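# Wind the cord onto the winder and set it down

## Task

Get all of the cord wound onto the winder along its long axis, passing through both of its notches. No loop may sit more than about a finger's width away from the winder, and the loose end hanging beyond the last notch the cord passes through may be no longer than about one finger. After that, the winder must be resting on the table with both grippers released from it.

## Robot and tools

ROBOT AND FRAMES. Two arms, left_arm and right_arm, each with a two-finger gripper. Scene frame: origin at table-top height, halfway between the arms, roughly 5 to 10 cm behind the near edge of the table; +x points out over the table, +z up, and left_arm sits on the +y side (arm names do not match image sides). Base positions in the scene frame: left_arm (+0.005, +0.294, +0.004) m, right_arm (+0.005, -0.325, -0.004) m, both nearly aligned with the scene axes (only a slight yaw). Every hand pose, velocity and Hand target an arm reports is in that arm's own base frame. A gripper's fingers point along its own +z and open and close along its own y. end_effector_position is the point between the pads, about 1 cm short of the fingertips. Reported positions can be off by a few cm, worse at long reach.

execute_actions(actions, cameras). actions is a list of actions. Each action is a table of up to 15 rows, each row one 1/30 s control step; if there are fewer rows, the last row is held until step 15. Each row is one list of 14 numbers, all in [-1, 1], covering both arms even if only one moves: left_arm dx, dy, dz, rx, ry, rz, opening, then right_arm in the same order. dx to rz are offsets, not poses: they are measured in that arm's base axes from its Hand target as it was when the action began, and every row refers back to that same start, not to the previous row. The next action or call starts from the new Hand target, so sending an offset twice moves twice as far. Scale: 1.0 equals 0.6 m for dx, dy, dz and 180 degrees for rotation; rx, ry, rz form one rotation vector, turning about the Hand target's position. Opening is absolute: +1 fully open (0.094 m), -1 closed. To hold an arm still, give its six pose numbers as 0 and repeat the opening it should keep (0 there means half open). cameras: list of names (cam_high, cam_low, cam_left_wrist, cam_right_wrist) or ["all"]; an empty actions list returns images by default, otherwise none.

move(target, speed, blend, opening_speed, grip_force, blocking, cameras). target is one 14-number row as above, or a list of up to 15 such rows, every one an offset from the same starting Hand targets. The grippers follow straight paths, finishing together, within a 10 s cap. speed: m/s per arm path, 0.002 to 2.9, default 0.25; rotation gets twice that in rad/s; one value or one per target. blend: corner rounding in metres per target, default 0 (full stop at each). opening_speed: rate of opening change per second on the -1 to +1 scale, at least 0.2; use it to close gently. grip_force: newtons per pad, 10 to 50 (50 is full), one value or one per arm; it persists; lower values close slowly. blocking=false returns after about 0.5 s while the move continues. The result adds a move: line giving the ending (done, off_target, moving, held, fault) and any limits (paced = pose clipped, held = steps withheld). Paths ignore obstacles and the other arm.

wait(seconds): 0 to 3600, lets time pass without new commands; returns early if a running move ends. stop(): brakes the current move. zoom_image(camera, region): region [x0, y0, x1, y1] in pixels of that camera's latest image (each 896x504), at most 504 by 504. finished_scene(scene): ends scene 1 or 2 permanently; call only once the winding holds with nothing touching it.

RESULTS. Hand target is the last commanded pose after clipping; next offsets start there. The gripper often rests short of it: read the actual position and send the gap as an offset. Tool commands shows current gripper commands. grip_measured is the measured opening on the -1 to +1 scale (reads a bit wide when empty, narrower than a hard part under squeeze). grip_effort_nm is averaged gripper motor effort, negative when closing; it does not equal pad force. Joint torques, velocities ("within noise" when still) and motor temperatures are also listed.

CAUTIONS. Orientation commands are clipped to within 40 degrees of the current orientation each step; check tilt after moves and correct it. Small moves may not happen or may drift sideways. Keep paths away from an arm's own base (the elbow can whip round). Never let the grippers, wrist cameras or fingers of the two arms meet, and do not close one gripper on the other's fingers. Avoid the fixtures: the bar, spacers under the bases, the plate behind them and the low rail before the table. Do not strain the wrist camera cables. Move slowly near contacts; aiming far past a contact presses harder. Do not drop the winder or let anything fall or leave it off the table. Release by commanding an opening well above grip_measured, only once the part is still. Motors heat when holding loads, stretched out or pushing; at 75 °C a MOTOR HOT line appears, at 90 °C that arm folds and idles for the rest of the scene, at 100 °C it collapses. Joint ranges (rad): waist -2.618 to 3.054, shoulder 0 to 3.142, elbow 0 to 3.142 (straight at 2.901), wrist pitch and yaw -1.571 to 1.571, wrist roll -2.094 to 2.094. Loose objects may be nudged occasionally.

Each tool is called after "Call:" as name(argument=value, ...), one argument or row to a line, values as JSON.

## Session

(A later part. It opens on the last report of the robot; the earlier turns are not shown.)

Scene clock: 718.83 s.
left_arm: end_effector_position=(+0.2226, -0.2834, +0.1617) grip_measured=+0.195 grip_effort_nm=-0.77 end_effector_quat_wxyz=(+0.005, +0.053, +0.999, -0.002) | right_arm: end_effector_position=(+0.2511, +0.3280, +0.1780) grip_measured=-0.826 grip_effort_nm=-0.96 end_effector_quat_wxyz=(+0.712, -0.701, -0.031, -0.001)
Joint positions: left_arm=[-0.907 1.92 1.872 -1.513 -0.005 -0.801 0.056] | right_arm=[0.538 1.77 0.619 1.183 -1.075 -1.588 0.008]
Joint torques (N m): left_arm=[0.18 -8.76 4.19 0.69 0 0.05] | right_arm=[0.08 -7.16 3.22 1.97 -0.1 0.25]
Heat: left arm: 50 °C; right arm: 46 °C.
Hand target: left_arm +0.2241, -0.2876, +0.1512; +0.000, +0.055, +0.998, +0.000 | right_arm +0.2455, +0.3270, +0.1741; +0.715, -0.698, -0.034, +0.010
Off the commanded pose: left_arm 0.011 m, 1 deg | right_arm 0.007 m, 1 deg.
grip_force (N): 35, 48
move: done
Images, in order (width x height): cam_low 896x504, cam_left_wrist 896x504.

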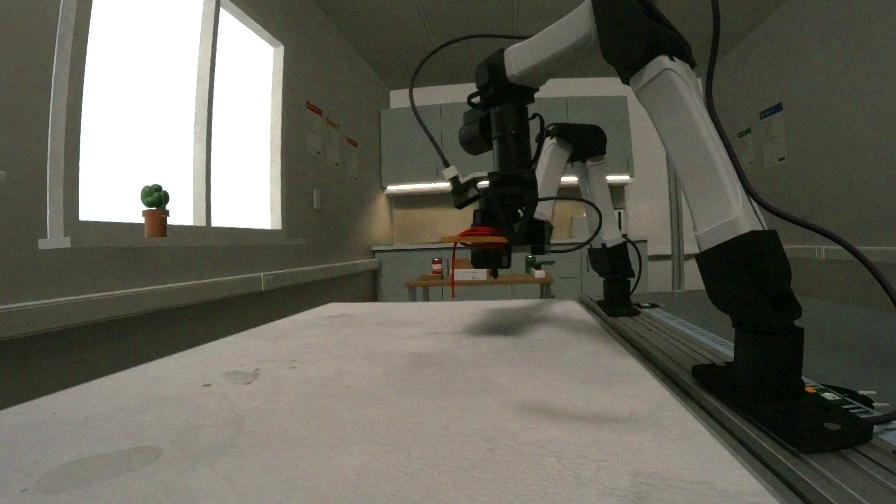

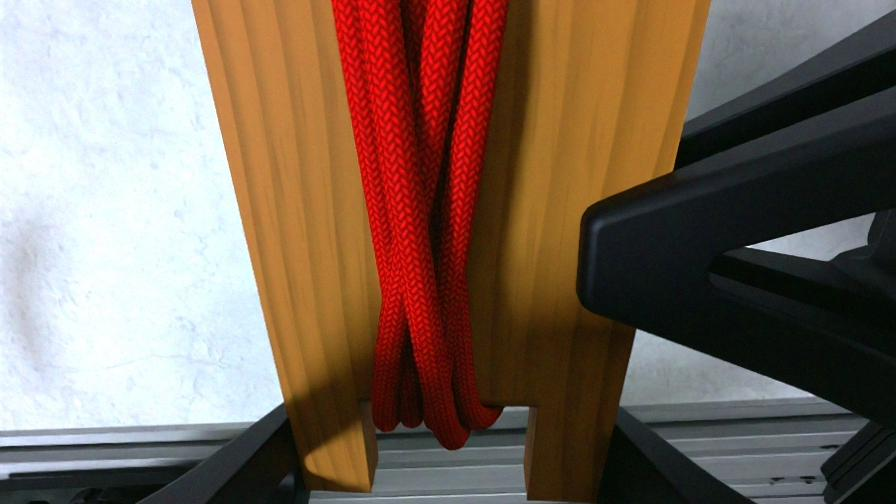

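Call:
move(
  target=[
    [0, 0, 0, 0, 0, 0, -0.1, 0.0002, 0, 0, 0, 0, 0, -0.4],
    [0, 0, 0, 0, 0, 0, -0.1, 0.008, -0.15, 0, 0, 0, 0, -0.4],
  ],
  speed=[0.05, 0.15],
  cameras=["cam_high", "cam_low", "cam_left_wrist"],
)

Scene clock: 723.77 s.
left_arm: end_effector_position=(+0.2226, -0.2834, +0.1617) grip_measured=+0.195 grip_effort_nm=-0.76 end_effector_quat_wxyz=(+0.005, +0.054, +0.999, -0.002) | right_arm: end_effector_position=(+0.2533, +0.2400, +0.1728) grip_measured=-0.402 grip_effort_nm=0.14 end_effector_quat_wxyz=(+0.712, -0.701, -0.033, +0.011)
Joint positions: left_arm=[-0.907 1.92 1.872 -1.513 -0.005 -0.8 0.056] | right_arm=[0.246 1.722 0.494 1.311 -1.386 -1.52 0.028]
Joint torques (N m): left_arm=[0.2 -8.76 4.19 0.69 -0.01 0.05] | right_arm=[-0.69 -7.97 2.78 1.66 -0.06 0.25]
Heat: left arm: 50 °C; right arm: 45 °C.
Hand target: left_arm +0.2241, -0.2876, +0.1512; +0.000, +0.055, +0.998, +0.000 | right_arm +0.2503, +0.2370, +0.1741; +0.715, -0.698, -0.034, +0.010
Off the commanded pose: left_arm 0.011 m, 1 deg | right_arm 0.004 m, 1 deg.
grip_force (N): 35, 48
move: done

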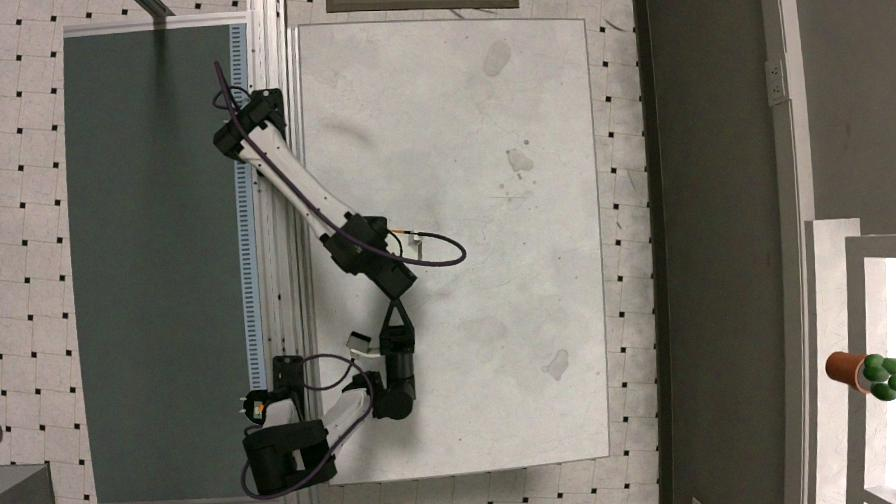

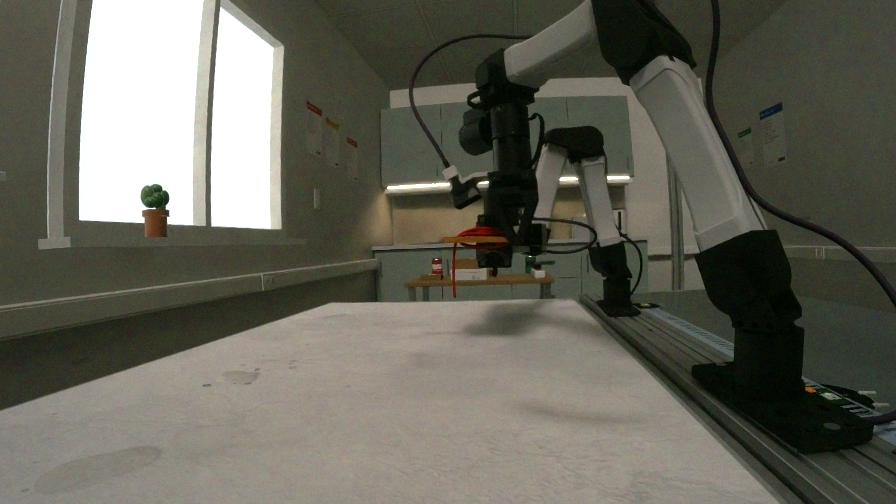

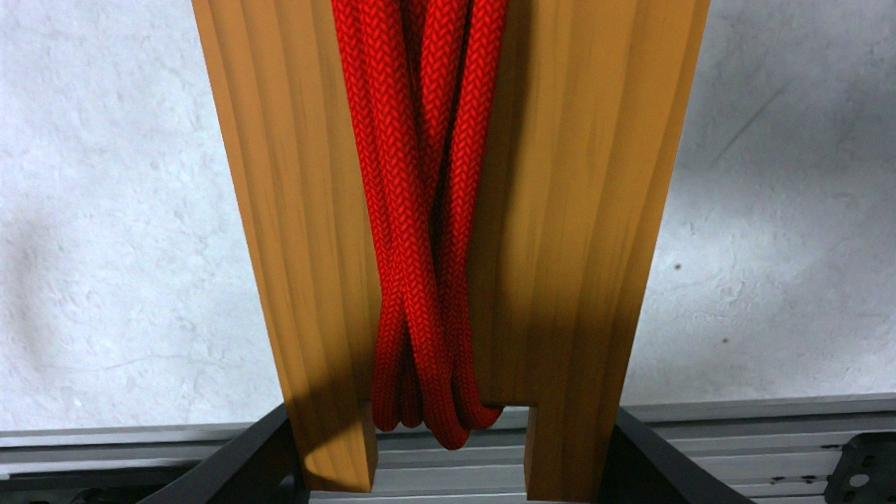

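Call:
move(
  target=[
    [0, 0, -0.12, 0, 0, 0, -0.1, 0, 0, 0, 0, 0, 0, -0.4],
    [0.075, -0.008, -0.165, 0, 0, 0, -0.1, 0, 0, 0, 0, 0, 0, -0.4],
    [0.108, -0.0117, -0.2053, 0, 0, 0, -0.1, 0, 0, 0, 0, 0, 0, -0.4],
  ],
  speed=[0.15, 0.1, 0.08],
  blend=[0.02, 0.02, 0],
  cameras=["cam_high", "cam_low", "cam_left_wrist"],
)

Call:
zoom_image(
  camera="cam_low",
  region=[380, 260, 540, 380],
)

Scene clock: 733.27 s.
left_arm: end_effector_position=(+0.2777, -0.2852, +0.0292) grip_measured=+0.195 grip_effort_nm=-0.77 end_effector_quat_wxyz=(-0.012, +0.054, +0.998, +0.014) | right_arm: end_effector_position=(+0.2531, +0.2400, +0.1743) grip_measured=-0.402 grip_effort_nm=0.14 end_effector_quat_wxyz=(+0.713, -0.700, -0.035, +0.009)
Joint positions: left_arm=[-0.801 2.138 1.662 -1.131 -0.005 -0.692 0.056] | right_arm=[0.246 1.722 0.494 1.325 -1.386 -1.511 0.028]
Joint torques (N m): left_arm=[0.83 -10.65 7.54 0.61 -0.01 0.1] | right_arm=[-0.69 -7.51 2.73 1.65 -0.05 0.25]
Heat: left arm: 51 °C; right arm: 45 °C.
Hand target: left_arm +0.2890, -0.2947, +0.0282; +0.000, +0.055, +0.998, +0.000 | right_arm +0.2503, +0.2370, +0.1741; +0.715, -0.698, -0.034, +0.010
Off the commanded pose: left_arm 0.015 m, 2 deg | right_arm 0.004 m, 0 deg.
grip_force (N): 35, 48
move: off_target (left_arm); blend cut to 0.0157 m at target 2

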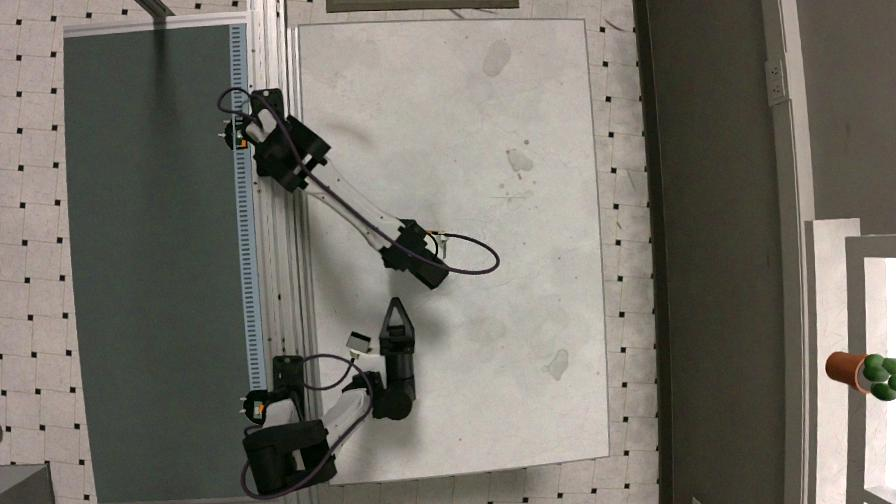

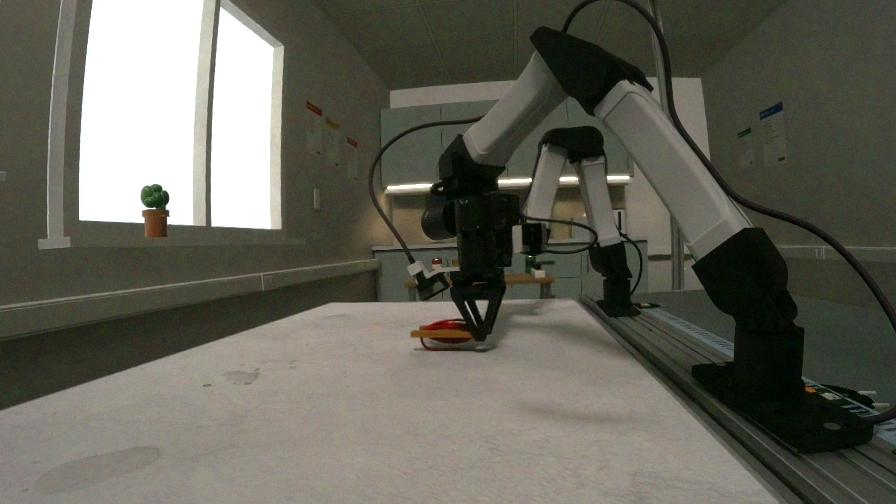

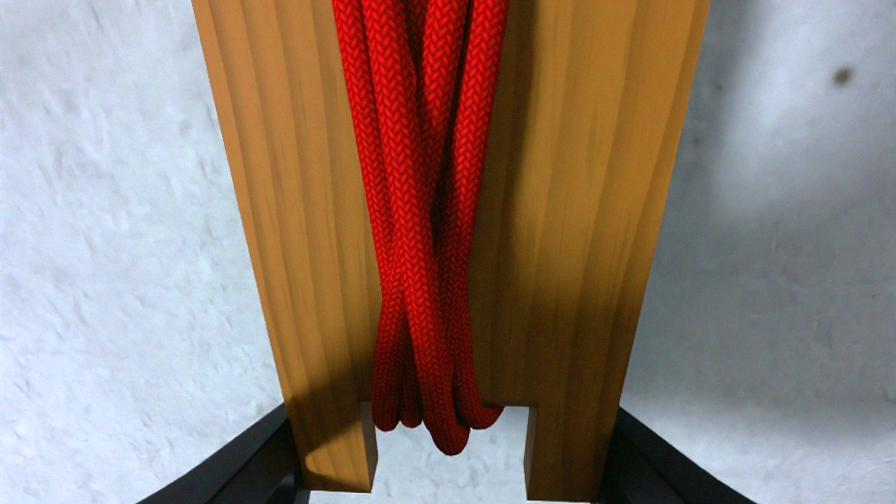

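Scaled by 3.150 from the camera's image (finer frame: 1280x720).

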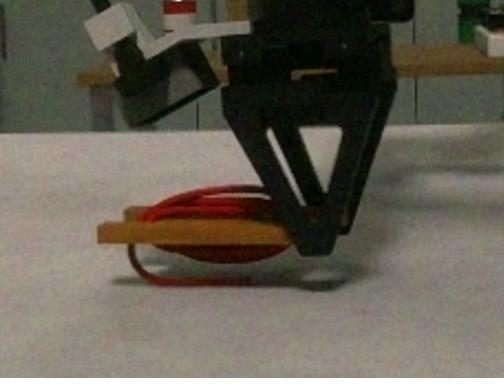

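Call:
move(
  target=[-0.008, 0.008, -0.0175, 0, 0, 0, -0.1, 0, 0, 0, 0, 0, 0, -0.4],
  speed=0.04,
  cameras=["cam_low"],
)

Call:
zoom_image(
  camera="cam_low",
  region=[380, 260, 540, 380],
)

Scene clock: 737.40 s.
left_arm: end_effector_position=(+0.2813, -0.2889, +0.0235) grip_measured=+0.195 grip_effort_nm=-0.77 end_effector_quat_wxyz=(-0.002, +0.054, +0.999, +0.005) | right_arm: end_effector_position=(+0.2531, +0.2400, +0.1743) grip_measured=-0.402 grip_effort_nm=0.14 end_effector_quat_wxyz=(+0.713, -0.700, -0.035, +0.009)
Joint positions: left_arm=[-0.801 2.138 1.639 -1.082 -0.005 -0.692 0.056] | right_arm=[0.246 1.722 0.494 1.325 -1.386 -1.511 0.028]
Joint torques (N m): left_arm=[0.81 -11.89 4.21 0.7 0 0.1] | right_arm=[-0.7 -7.51 2.73 1.66 -0.05 0.25]
Motor temperatures (°C): left_arm=[28 53 44 35 28 29 27] | right_arm=[28 44 45 38 25 29 30]
Heat: left arm: 53 °C; right arm: 45 °C.
Hand target: left_arm +0.2841, -0.2899, +0.0176; +0.000, +0.055, +0.998, +0.000 | right_arm +0.2503, +0.2370, +0.1741; +0.715, -0.698, -0.034, +0.010
Off the commanded pose: left_arm 0.007 m, 1 deg | right_arm 0.004 m, 0 deg.
grip_force (N): 35, 48
move: done

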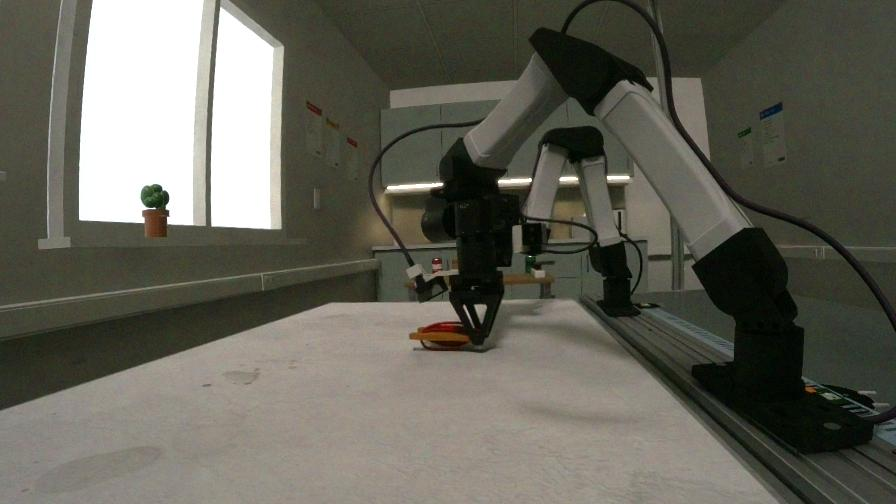

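Scaled by 3.150 from the camera's image (finer frame: 1280x720).

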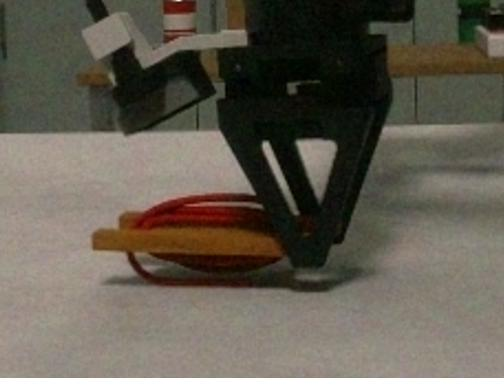

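Call:
move(
  target=[-0.003, 0, -0.0105, 0, 0, 0, -0.1, 0, 0, 0, 0, 0, 0, -0.4],
  speed=0.03,
  cameras=["cam_low"],
)

Call:
zoom_image(
  camera="cam_low",
  region=[380, 260, 540, 380],
)

Scene clock: 739.50 s.
left_arm: end_effector_position=(+0.2807, -0.2883, +0.0181) grip_measured=+0.195 grip_effort_nm=-0.77 end_effector_quat_wxyz=(-0.001, +0.054, +0.999, +0.004) | right_arm: end_effector_position=(+0.2531, +0.2400, +0.1743) grip_measured=-0.402 grip_effort_nm=0.14 end_effector_quat_wxyz=(+0.713, -0.700, -0.035, +0.009)
Joint positions: left_arm=[-0.801 2.138 1.617 -1.057 -0.005 -0.692 0.056] | right_arm=[0.246 1.722 0.494 1.325 -1.386 -1.511 0.028]
Joint torques (N m): left_arm=[0.51 -11.66 4.16 0.72 0 0.07] | right_arm=[-0.69 -7.51 2.73 1.66 -0.05 0.25]
Heat: left arm: 53 °C; right arm: 45 °C.
Hand target: left_arm +0.2824, -0.2899, +0.0114; +0.000, +0.055, +0.998, +0.000 | right_arm +0.2503, +0.2370, +0.1741; +0.715, -0.698, -0.034, +0.010
Off the commanded pose: left_arm 0.007 m, 1 deg | right_arm 0.004 m, 0 deg.
grip_force (N): 35, 48
move: done

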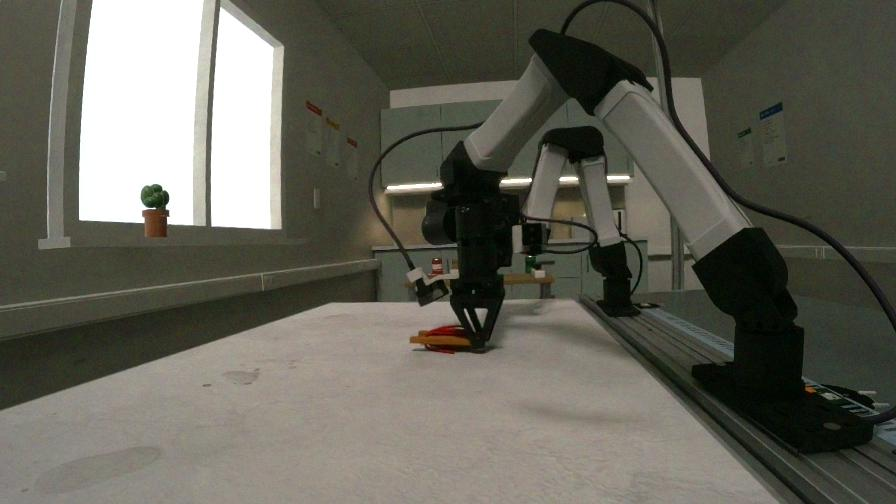

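Scaled by 3.150 from the camera's image (finer frame: 1280x720).

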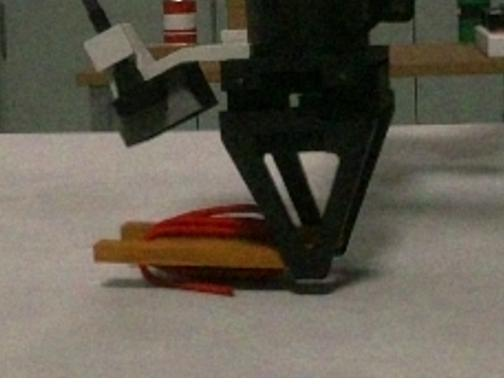

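Call:
move(
  target=[0, 0, -0.008, 0, 0, 0, -0.1, 0, 0, 0, 0, 0, 0, -0.4],
  speed=0.03,
  cameras=["cam_low", "cam_left_wrist"],
)

Call:
zoom_image(
  camera="cam_low",
  region=[380, 280, 520, 380],
)

Scene clock: 742.73 s.
left_arm: end_effector_position=(+0.2810, -0.2887, +0.0153) grip_measured=+0.195 grip_effort_nm=-0.76 end_effector_quat_wxyz=(+0.001, +0.054, +0.999, +0.002) | right_arm: end_effector_position=(+0.2531, +0.2400, +0.1743) grip_measured=-0.402 grip_effort_nm=0.14 end_effector_quat_wxyz=(+0.713, -0.700, -0.035, +0.009)
Joint positions: left_arm=[-0.801 2.138 1.605 -1.04 -0.005 -0.692 0.056] | right_arm=[0.246 1.722 0.494 1.325 -1.386 -1.511 0.028]
Joint torques (N m): left_arm=[0.51 -11.18 4.15 0.73 0 0.07] | right_arm=[-0.7 -7.51 2.73 1.65 -0.05 0.25]
Motor temperatures (°C): left_arm=[28 55 43 35 28 29 27] | right_arm=[28 44 45 37 25 29 30]
Heat: left arm: 55 °C; right arm: 45 °C.
Hand target: left_arm +0.2823, -0.2899, +0.0066; +0.000, +0.055, +0.998, +0.000 | right_arm +0.2503, +0.2370, +0.1741; +0.715, -0.698, -0.034, +0.010
Off the commanded pose: left_arm 0.009 m, 0 deg | right_arm 0.004 m, 0 deg.
grip_force (N): 35, 48
move: done

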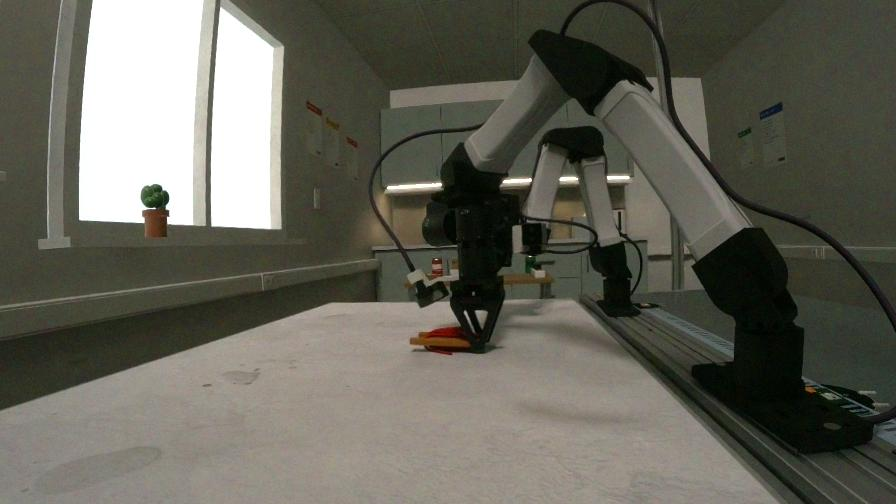

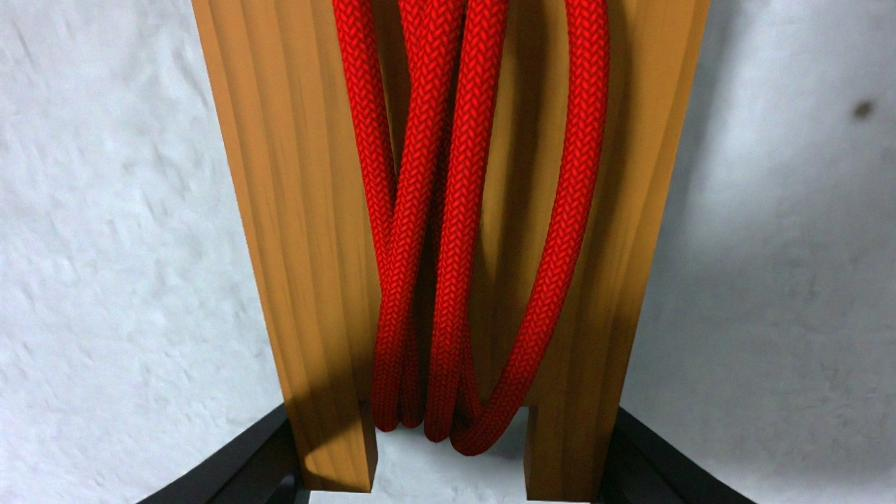

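Scaled by 3.600 from the camera's image (finer frame: 1280x720).

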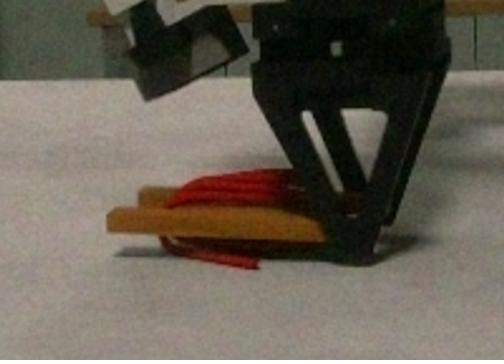

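Call:
move(
  target=[
    [0, 0, 0.0145, 0, 0, 0, -0.1, 0, 0, 0, 0, 0, 0, -0.4],
    [0, 0, 0.0145, 0, 0, 0, 0.6, 0, 0, 0, 0, 0, 0, -0.4],
    [0, 0, 0.2145, 0, 0, 0, 0.6, 0, 0, 0, 0, 0, 0, -0.4],
  ],
  speed=[0.03, 0.03, 0.1],
  opening_speed=0.5,
  cameras=["cam_high", "cam_low", "cam_left_wrist"],
)

Call:
zoom_image(
  camera="cam_low",
  region=[380, 280, 520, 380],
)

Call:
zoom_image(
  camera="cam_left_wrist",
  region=[250, 0, 700, 504],
)

Scene clock: 751.93 s.
left_arm: end_effector_position=(+0.2798, -0.2874, +0.1232) grip_measured=+0.597 grip_effort_nm=0.12 end_effector_quat_wxyz=(-0.009, +0.054, +0.998, +0.012) | right_arm: end_effector_position=(+0.2531, +0.2400, +0.1743) grip_measured=-0.402 grip_effort_nm=0.14 end_effector_quat_wxyz=(+0.713, -0.700, -0.035, +0.009)
Joint positions: left_arm=[-0.801 2.123 2.013 -1.491 -0.005 -0.692 0.075] | right_arm=[0.246 1.722 0.494 1.325 -1.386 -1.511 0.028]
Joint torques (N m): left_arm=[0.51 -13.46 7.56 0.17 -0.01 0.07] | right_arm=[-0.69 -7.51 2.73 1.65 -0.05 0.25]
Motor temperatures (°C): left_arm=[28 58 43 35 28 29 27] | right_arm=[28 44 45 37 25 29 30]
Heat: left arm: 58 °C; right arm: 45 °C.
Hand target: left_arm +0.2823, -0.2899, +0.1352; +0.000, +0.055, +0.998, +0.000 | right_arm +0.2503, +0.2370, +0.1741; +0.715, -0.698, -0.034, +0.010
Off the commanded pose: left_arm 0.013 m, 2 deg | right_arm 0.004 m, 0 deg.
grip_force (N): 35, 48
move: off_target (left_arm)

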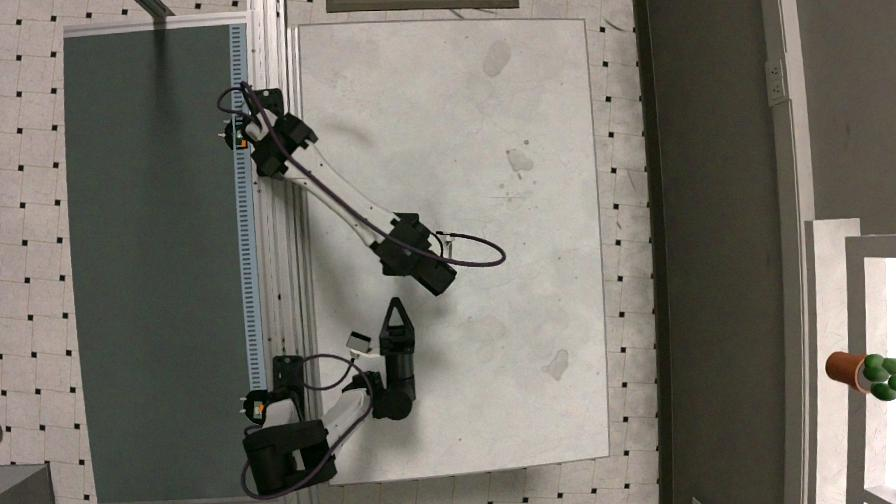

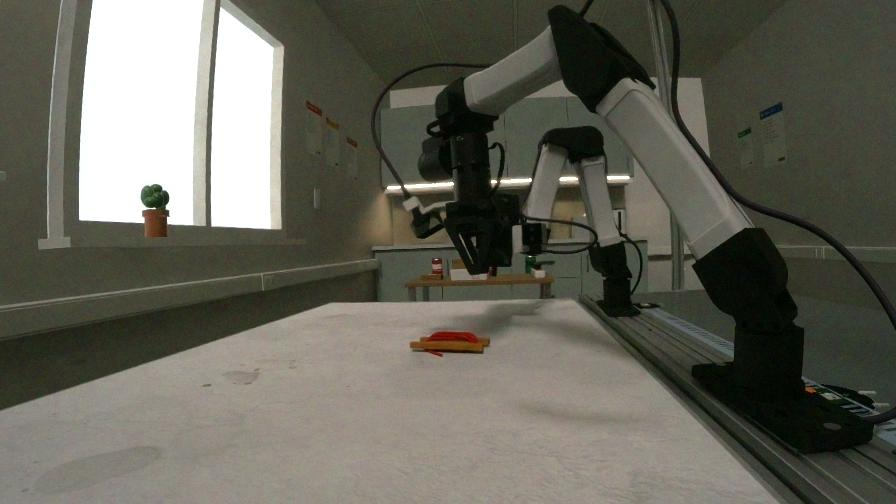

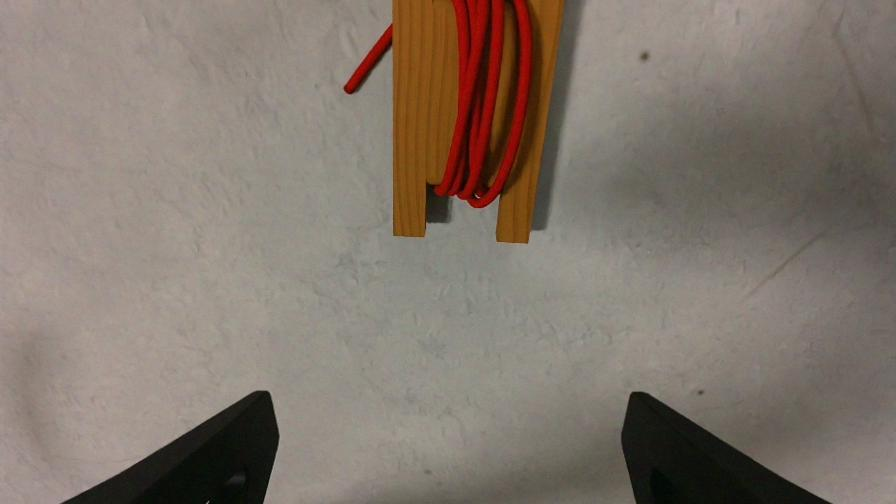

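Scaled by 3.600 from the camera's image (finer frame: 1280x720).

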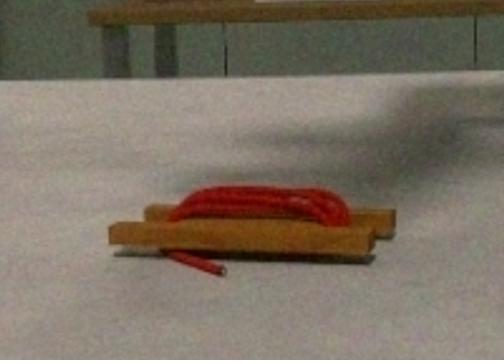

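Scaled by 1.000.

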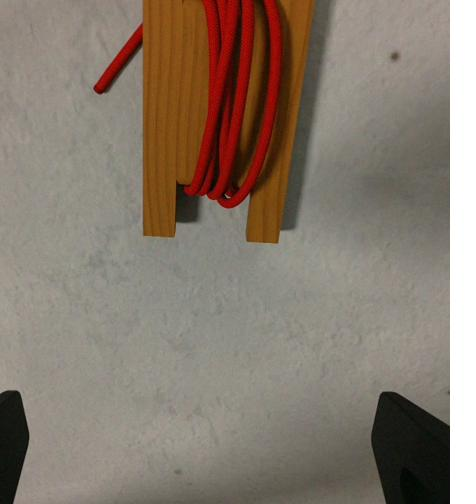

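Call:
move(
  target=[-0.03, 0.08, 0.13, 0, 0, 0, 0.6, 0, 0, 0, 0, 0, 0, -0.4],
  speed=0.25,
  cameras=["cam_high", "cam_low", "cam_left_wrist"],
)

Call:
zoom_image(
  camera="cam_left_wrist",
  region=[300, 0, 700, 300],
)

Call:
zoom_image(
  camera="cam_low",
  region=[400, 310, 500, 370],
)

Scene clock: 756.40 s.
left_arm: end_effector_position=(+0.2694, -0.2474, +0.2103) grip_measured=+0.597 grip_effort_nm=0.12 end_effector_quat_wxyz=(+0.058, +0.048, +0.996, -0.045) | right_arm: end_effector_position=(+0.2531, +0.2400, +0.1743) grip_measured=-0.402 grip_effort_nm=0.14 end_effector_quat_wxyz=(+0.713, -0.700, -0.035, +0.009)
Joint positions: left_arm=[-0.745 1.853 1.972 -1.543 -0.005 -0.648 0.075] | right_arm=[0.246 1.722 0.494 1.325 -1.386 -1.511 0.028]
Joint torques (N m): left_arm=[0.68 -11.56 4.15 0.59 0 0.11] | right_arm=[-0.69 -7.53 2.74 1.66 -0.05 0.25]
Motor temperatures (°C): left_arm=[28 59 43 34 28 29 27] | right_arm=[28 44 44 36 25 29 30]
Heat: left arm: 59 °C; right arm: 44 °C.
Hand target: left_arm +0.2643, -0.2419, +0.2133; +0.000, +0.055, +0.998, +0.000 | right_arm +0.2503, +0.2370, +0.1741; +0.715, -0.698, -0.034, +0.010
Off the commanded pose: left_arm 0.008 m, 8 deg | right_arm 0.004 m, 0 deg.
joint sent to its limit (left arm) — joint 4 (wrist pitch), lower limit. The joint targets are off in orientation, not in position.
grip_force (N): 35, 48
move: off_target (left_arm)

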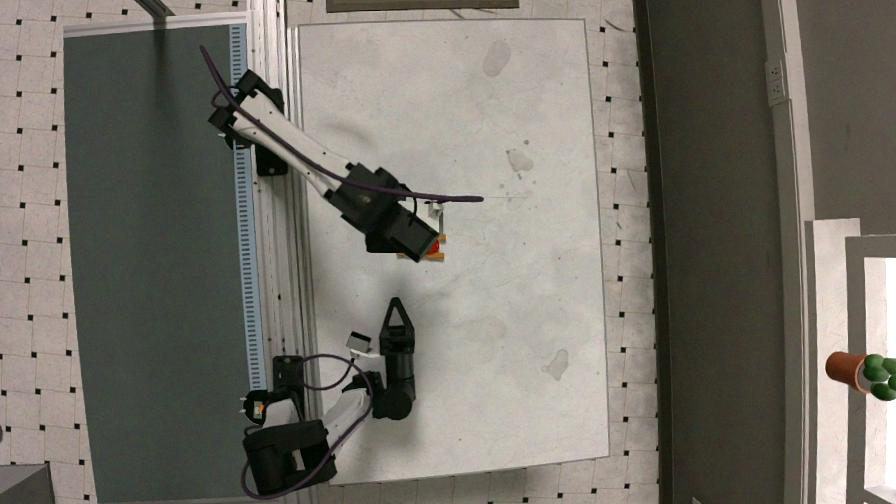

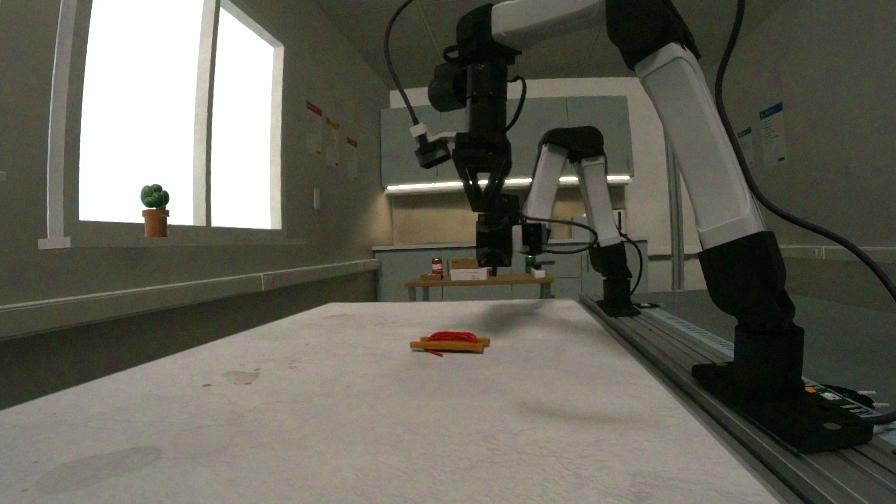

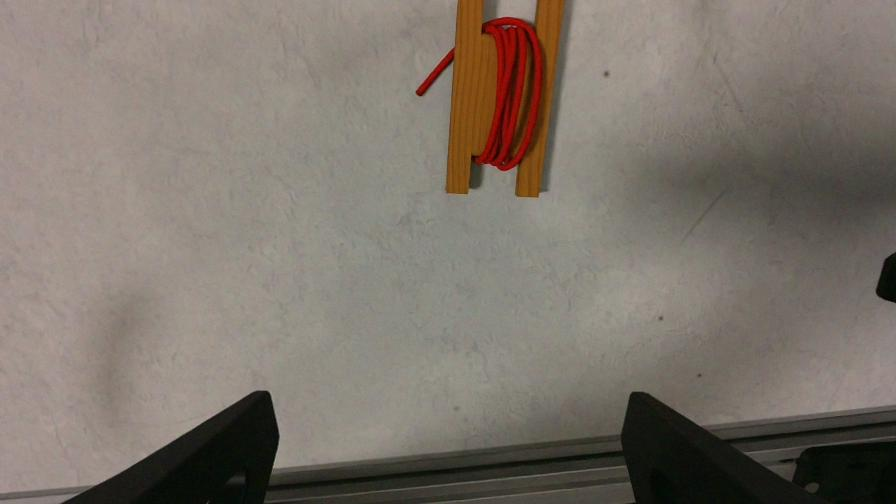

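Scaled by 1.260 from the camera's image (finer frame: 1280x720).

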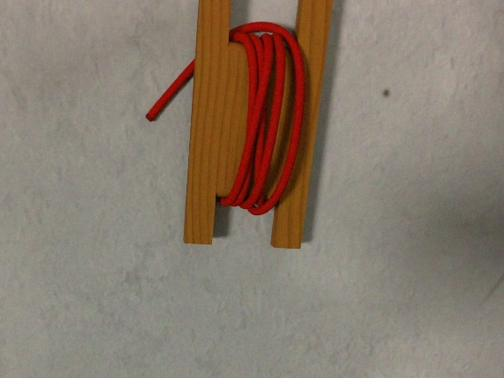

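Scaled by 5.040 from the camera's image (finer frame: 1280x720).

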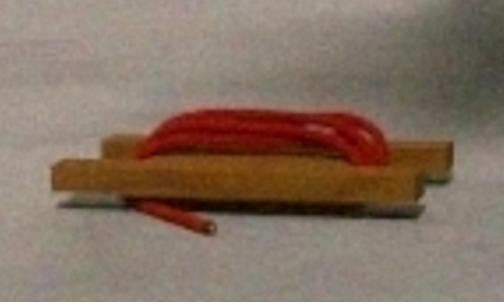

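Call:
finished_scene(
  scene=1,
)

The scene is finished: the task was done.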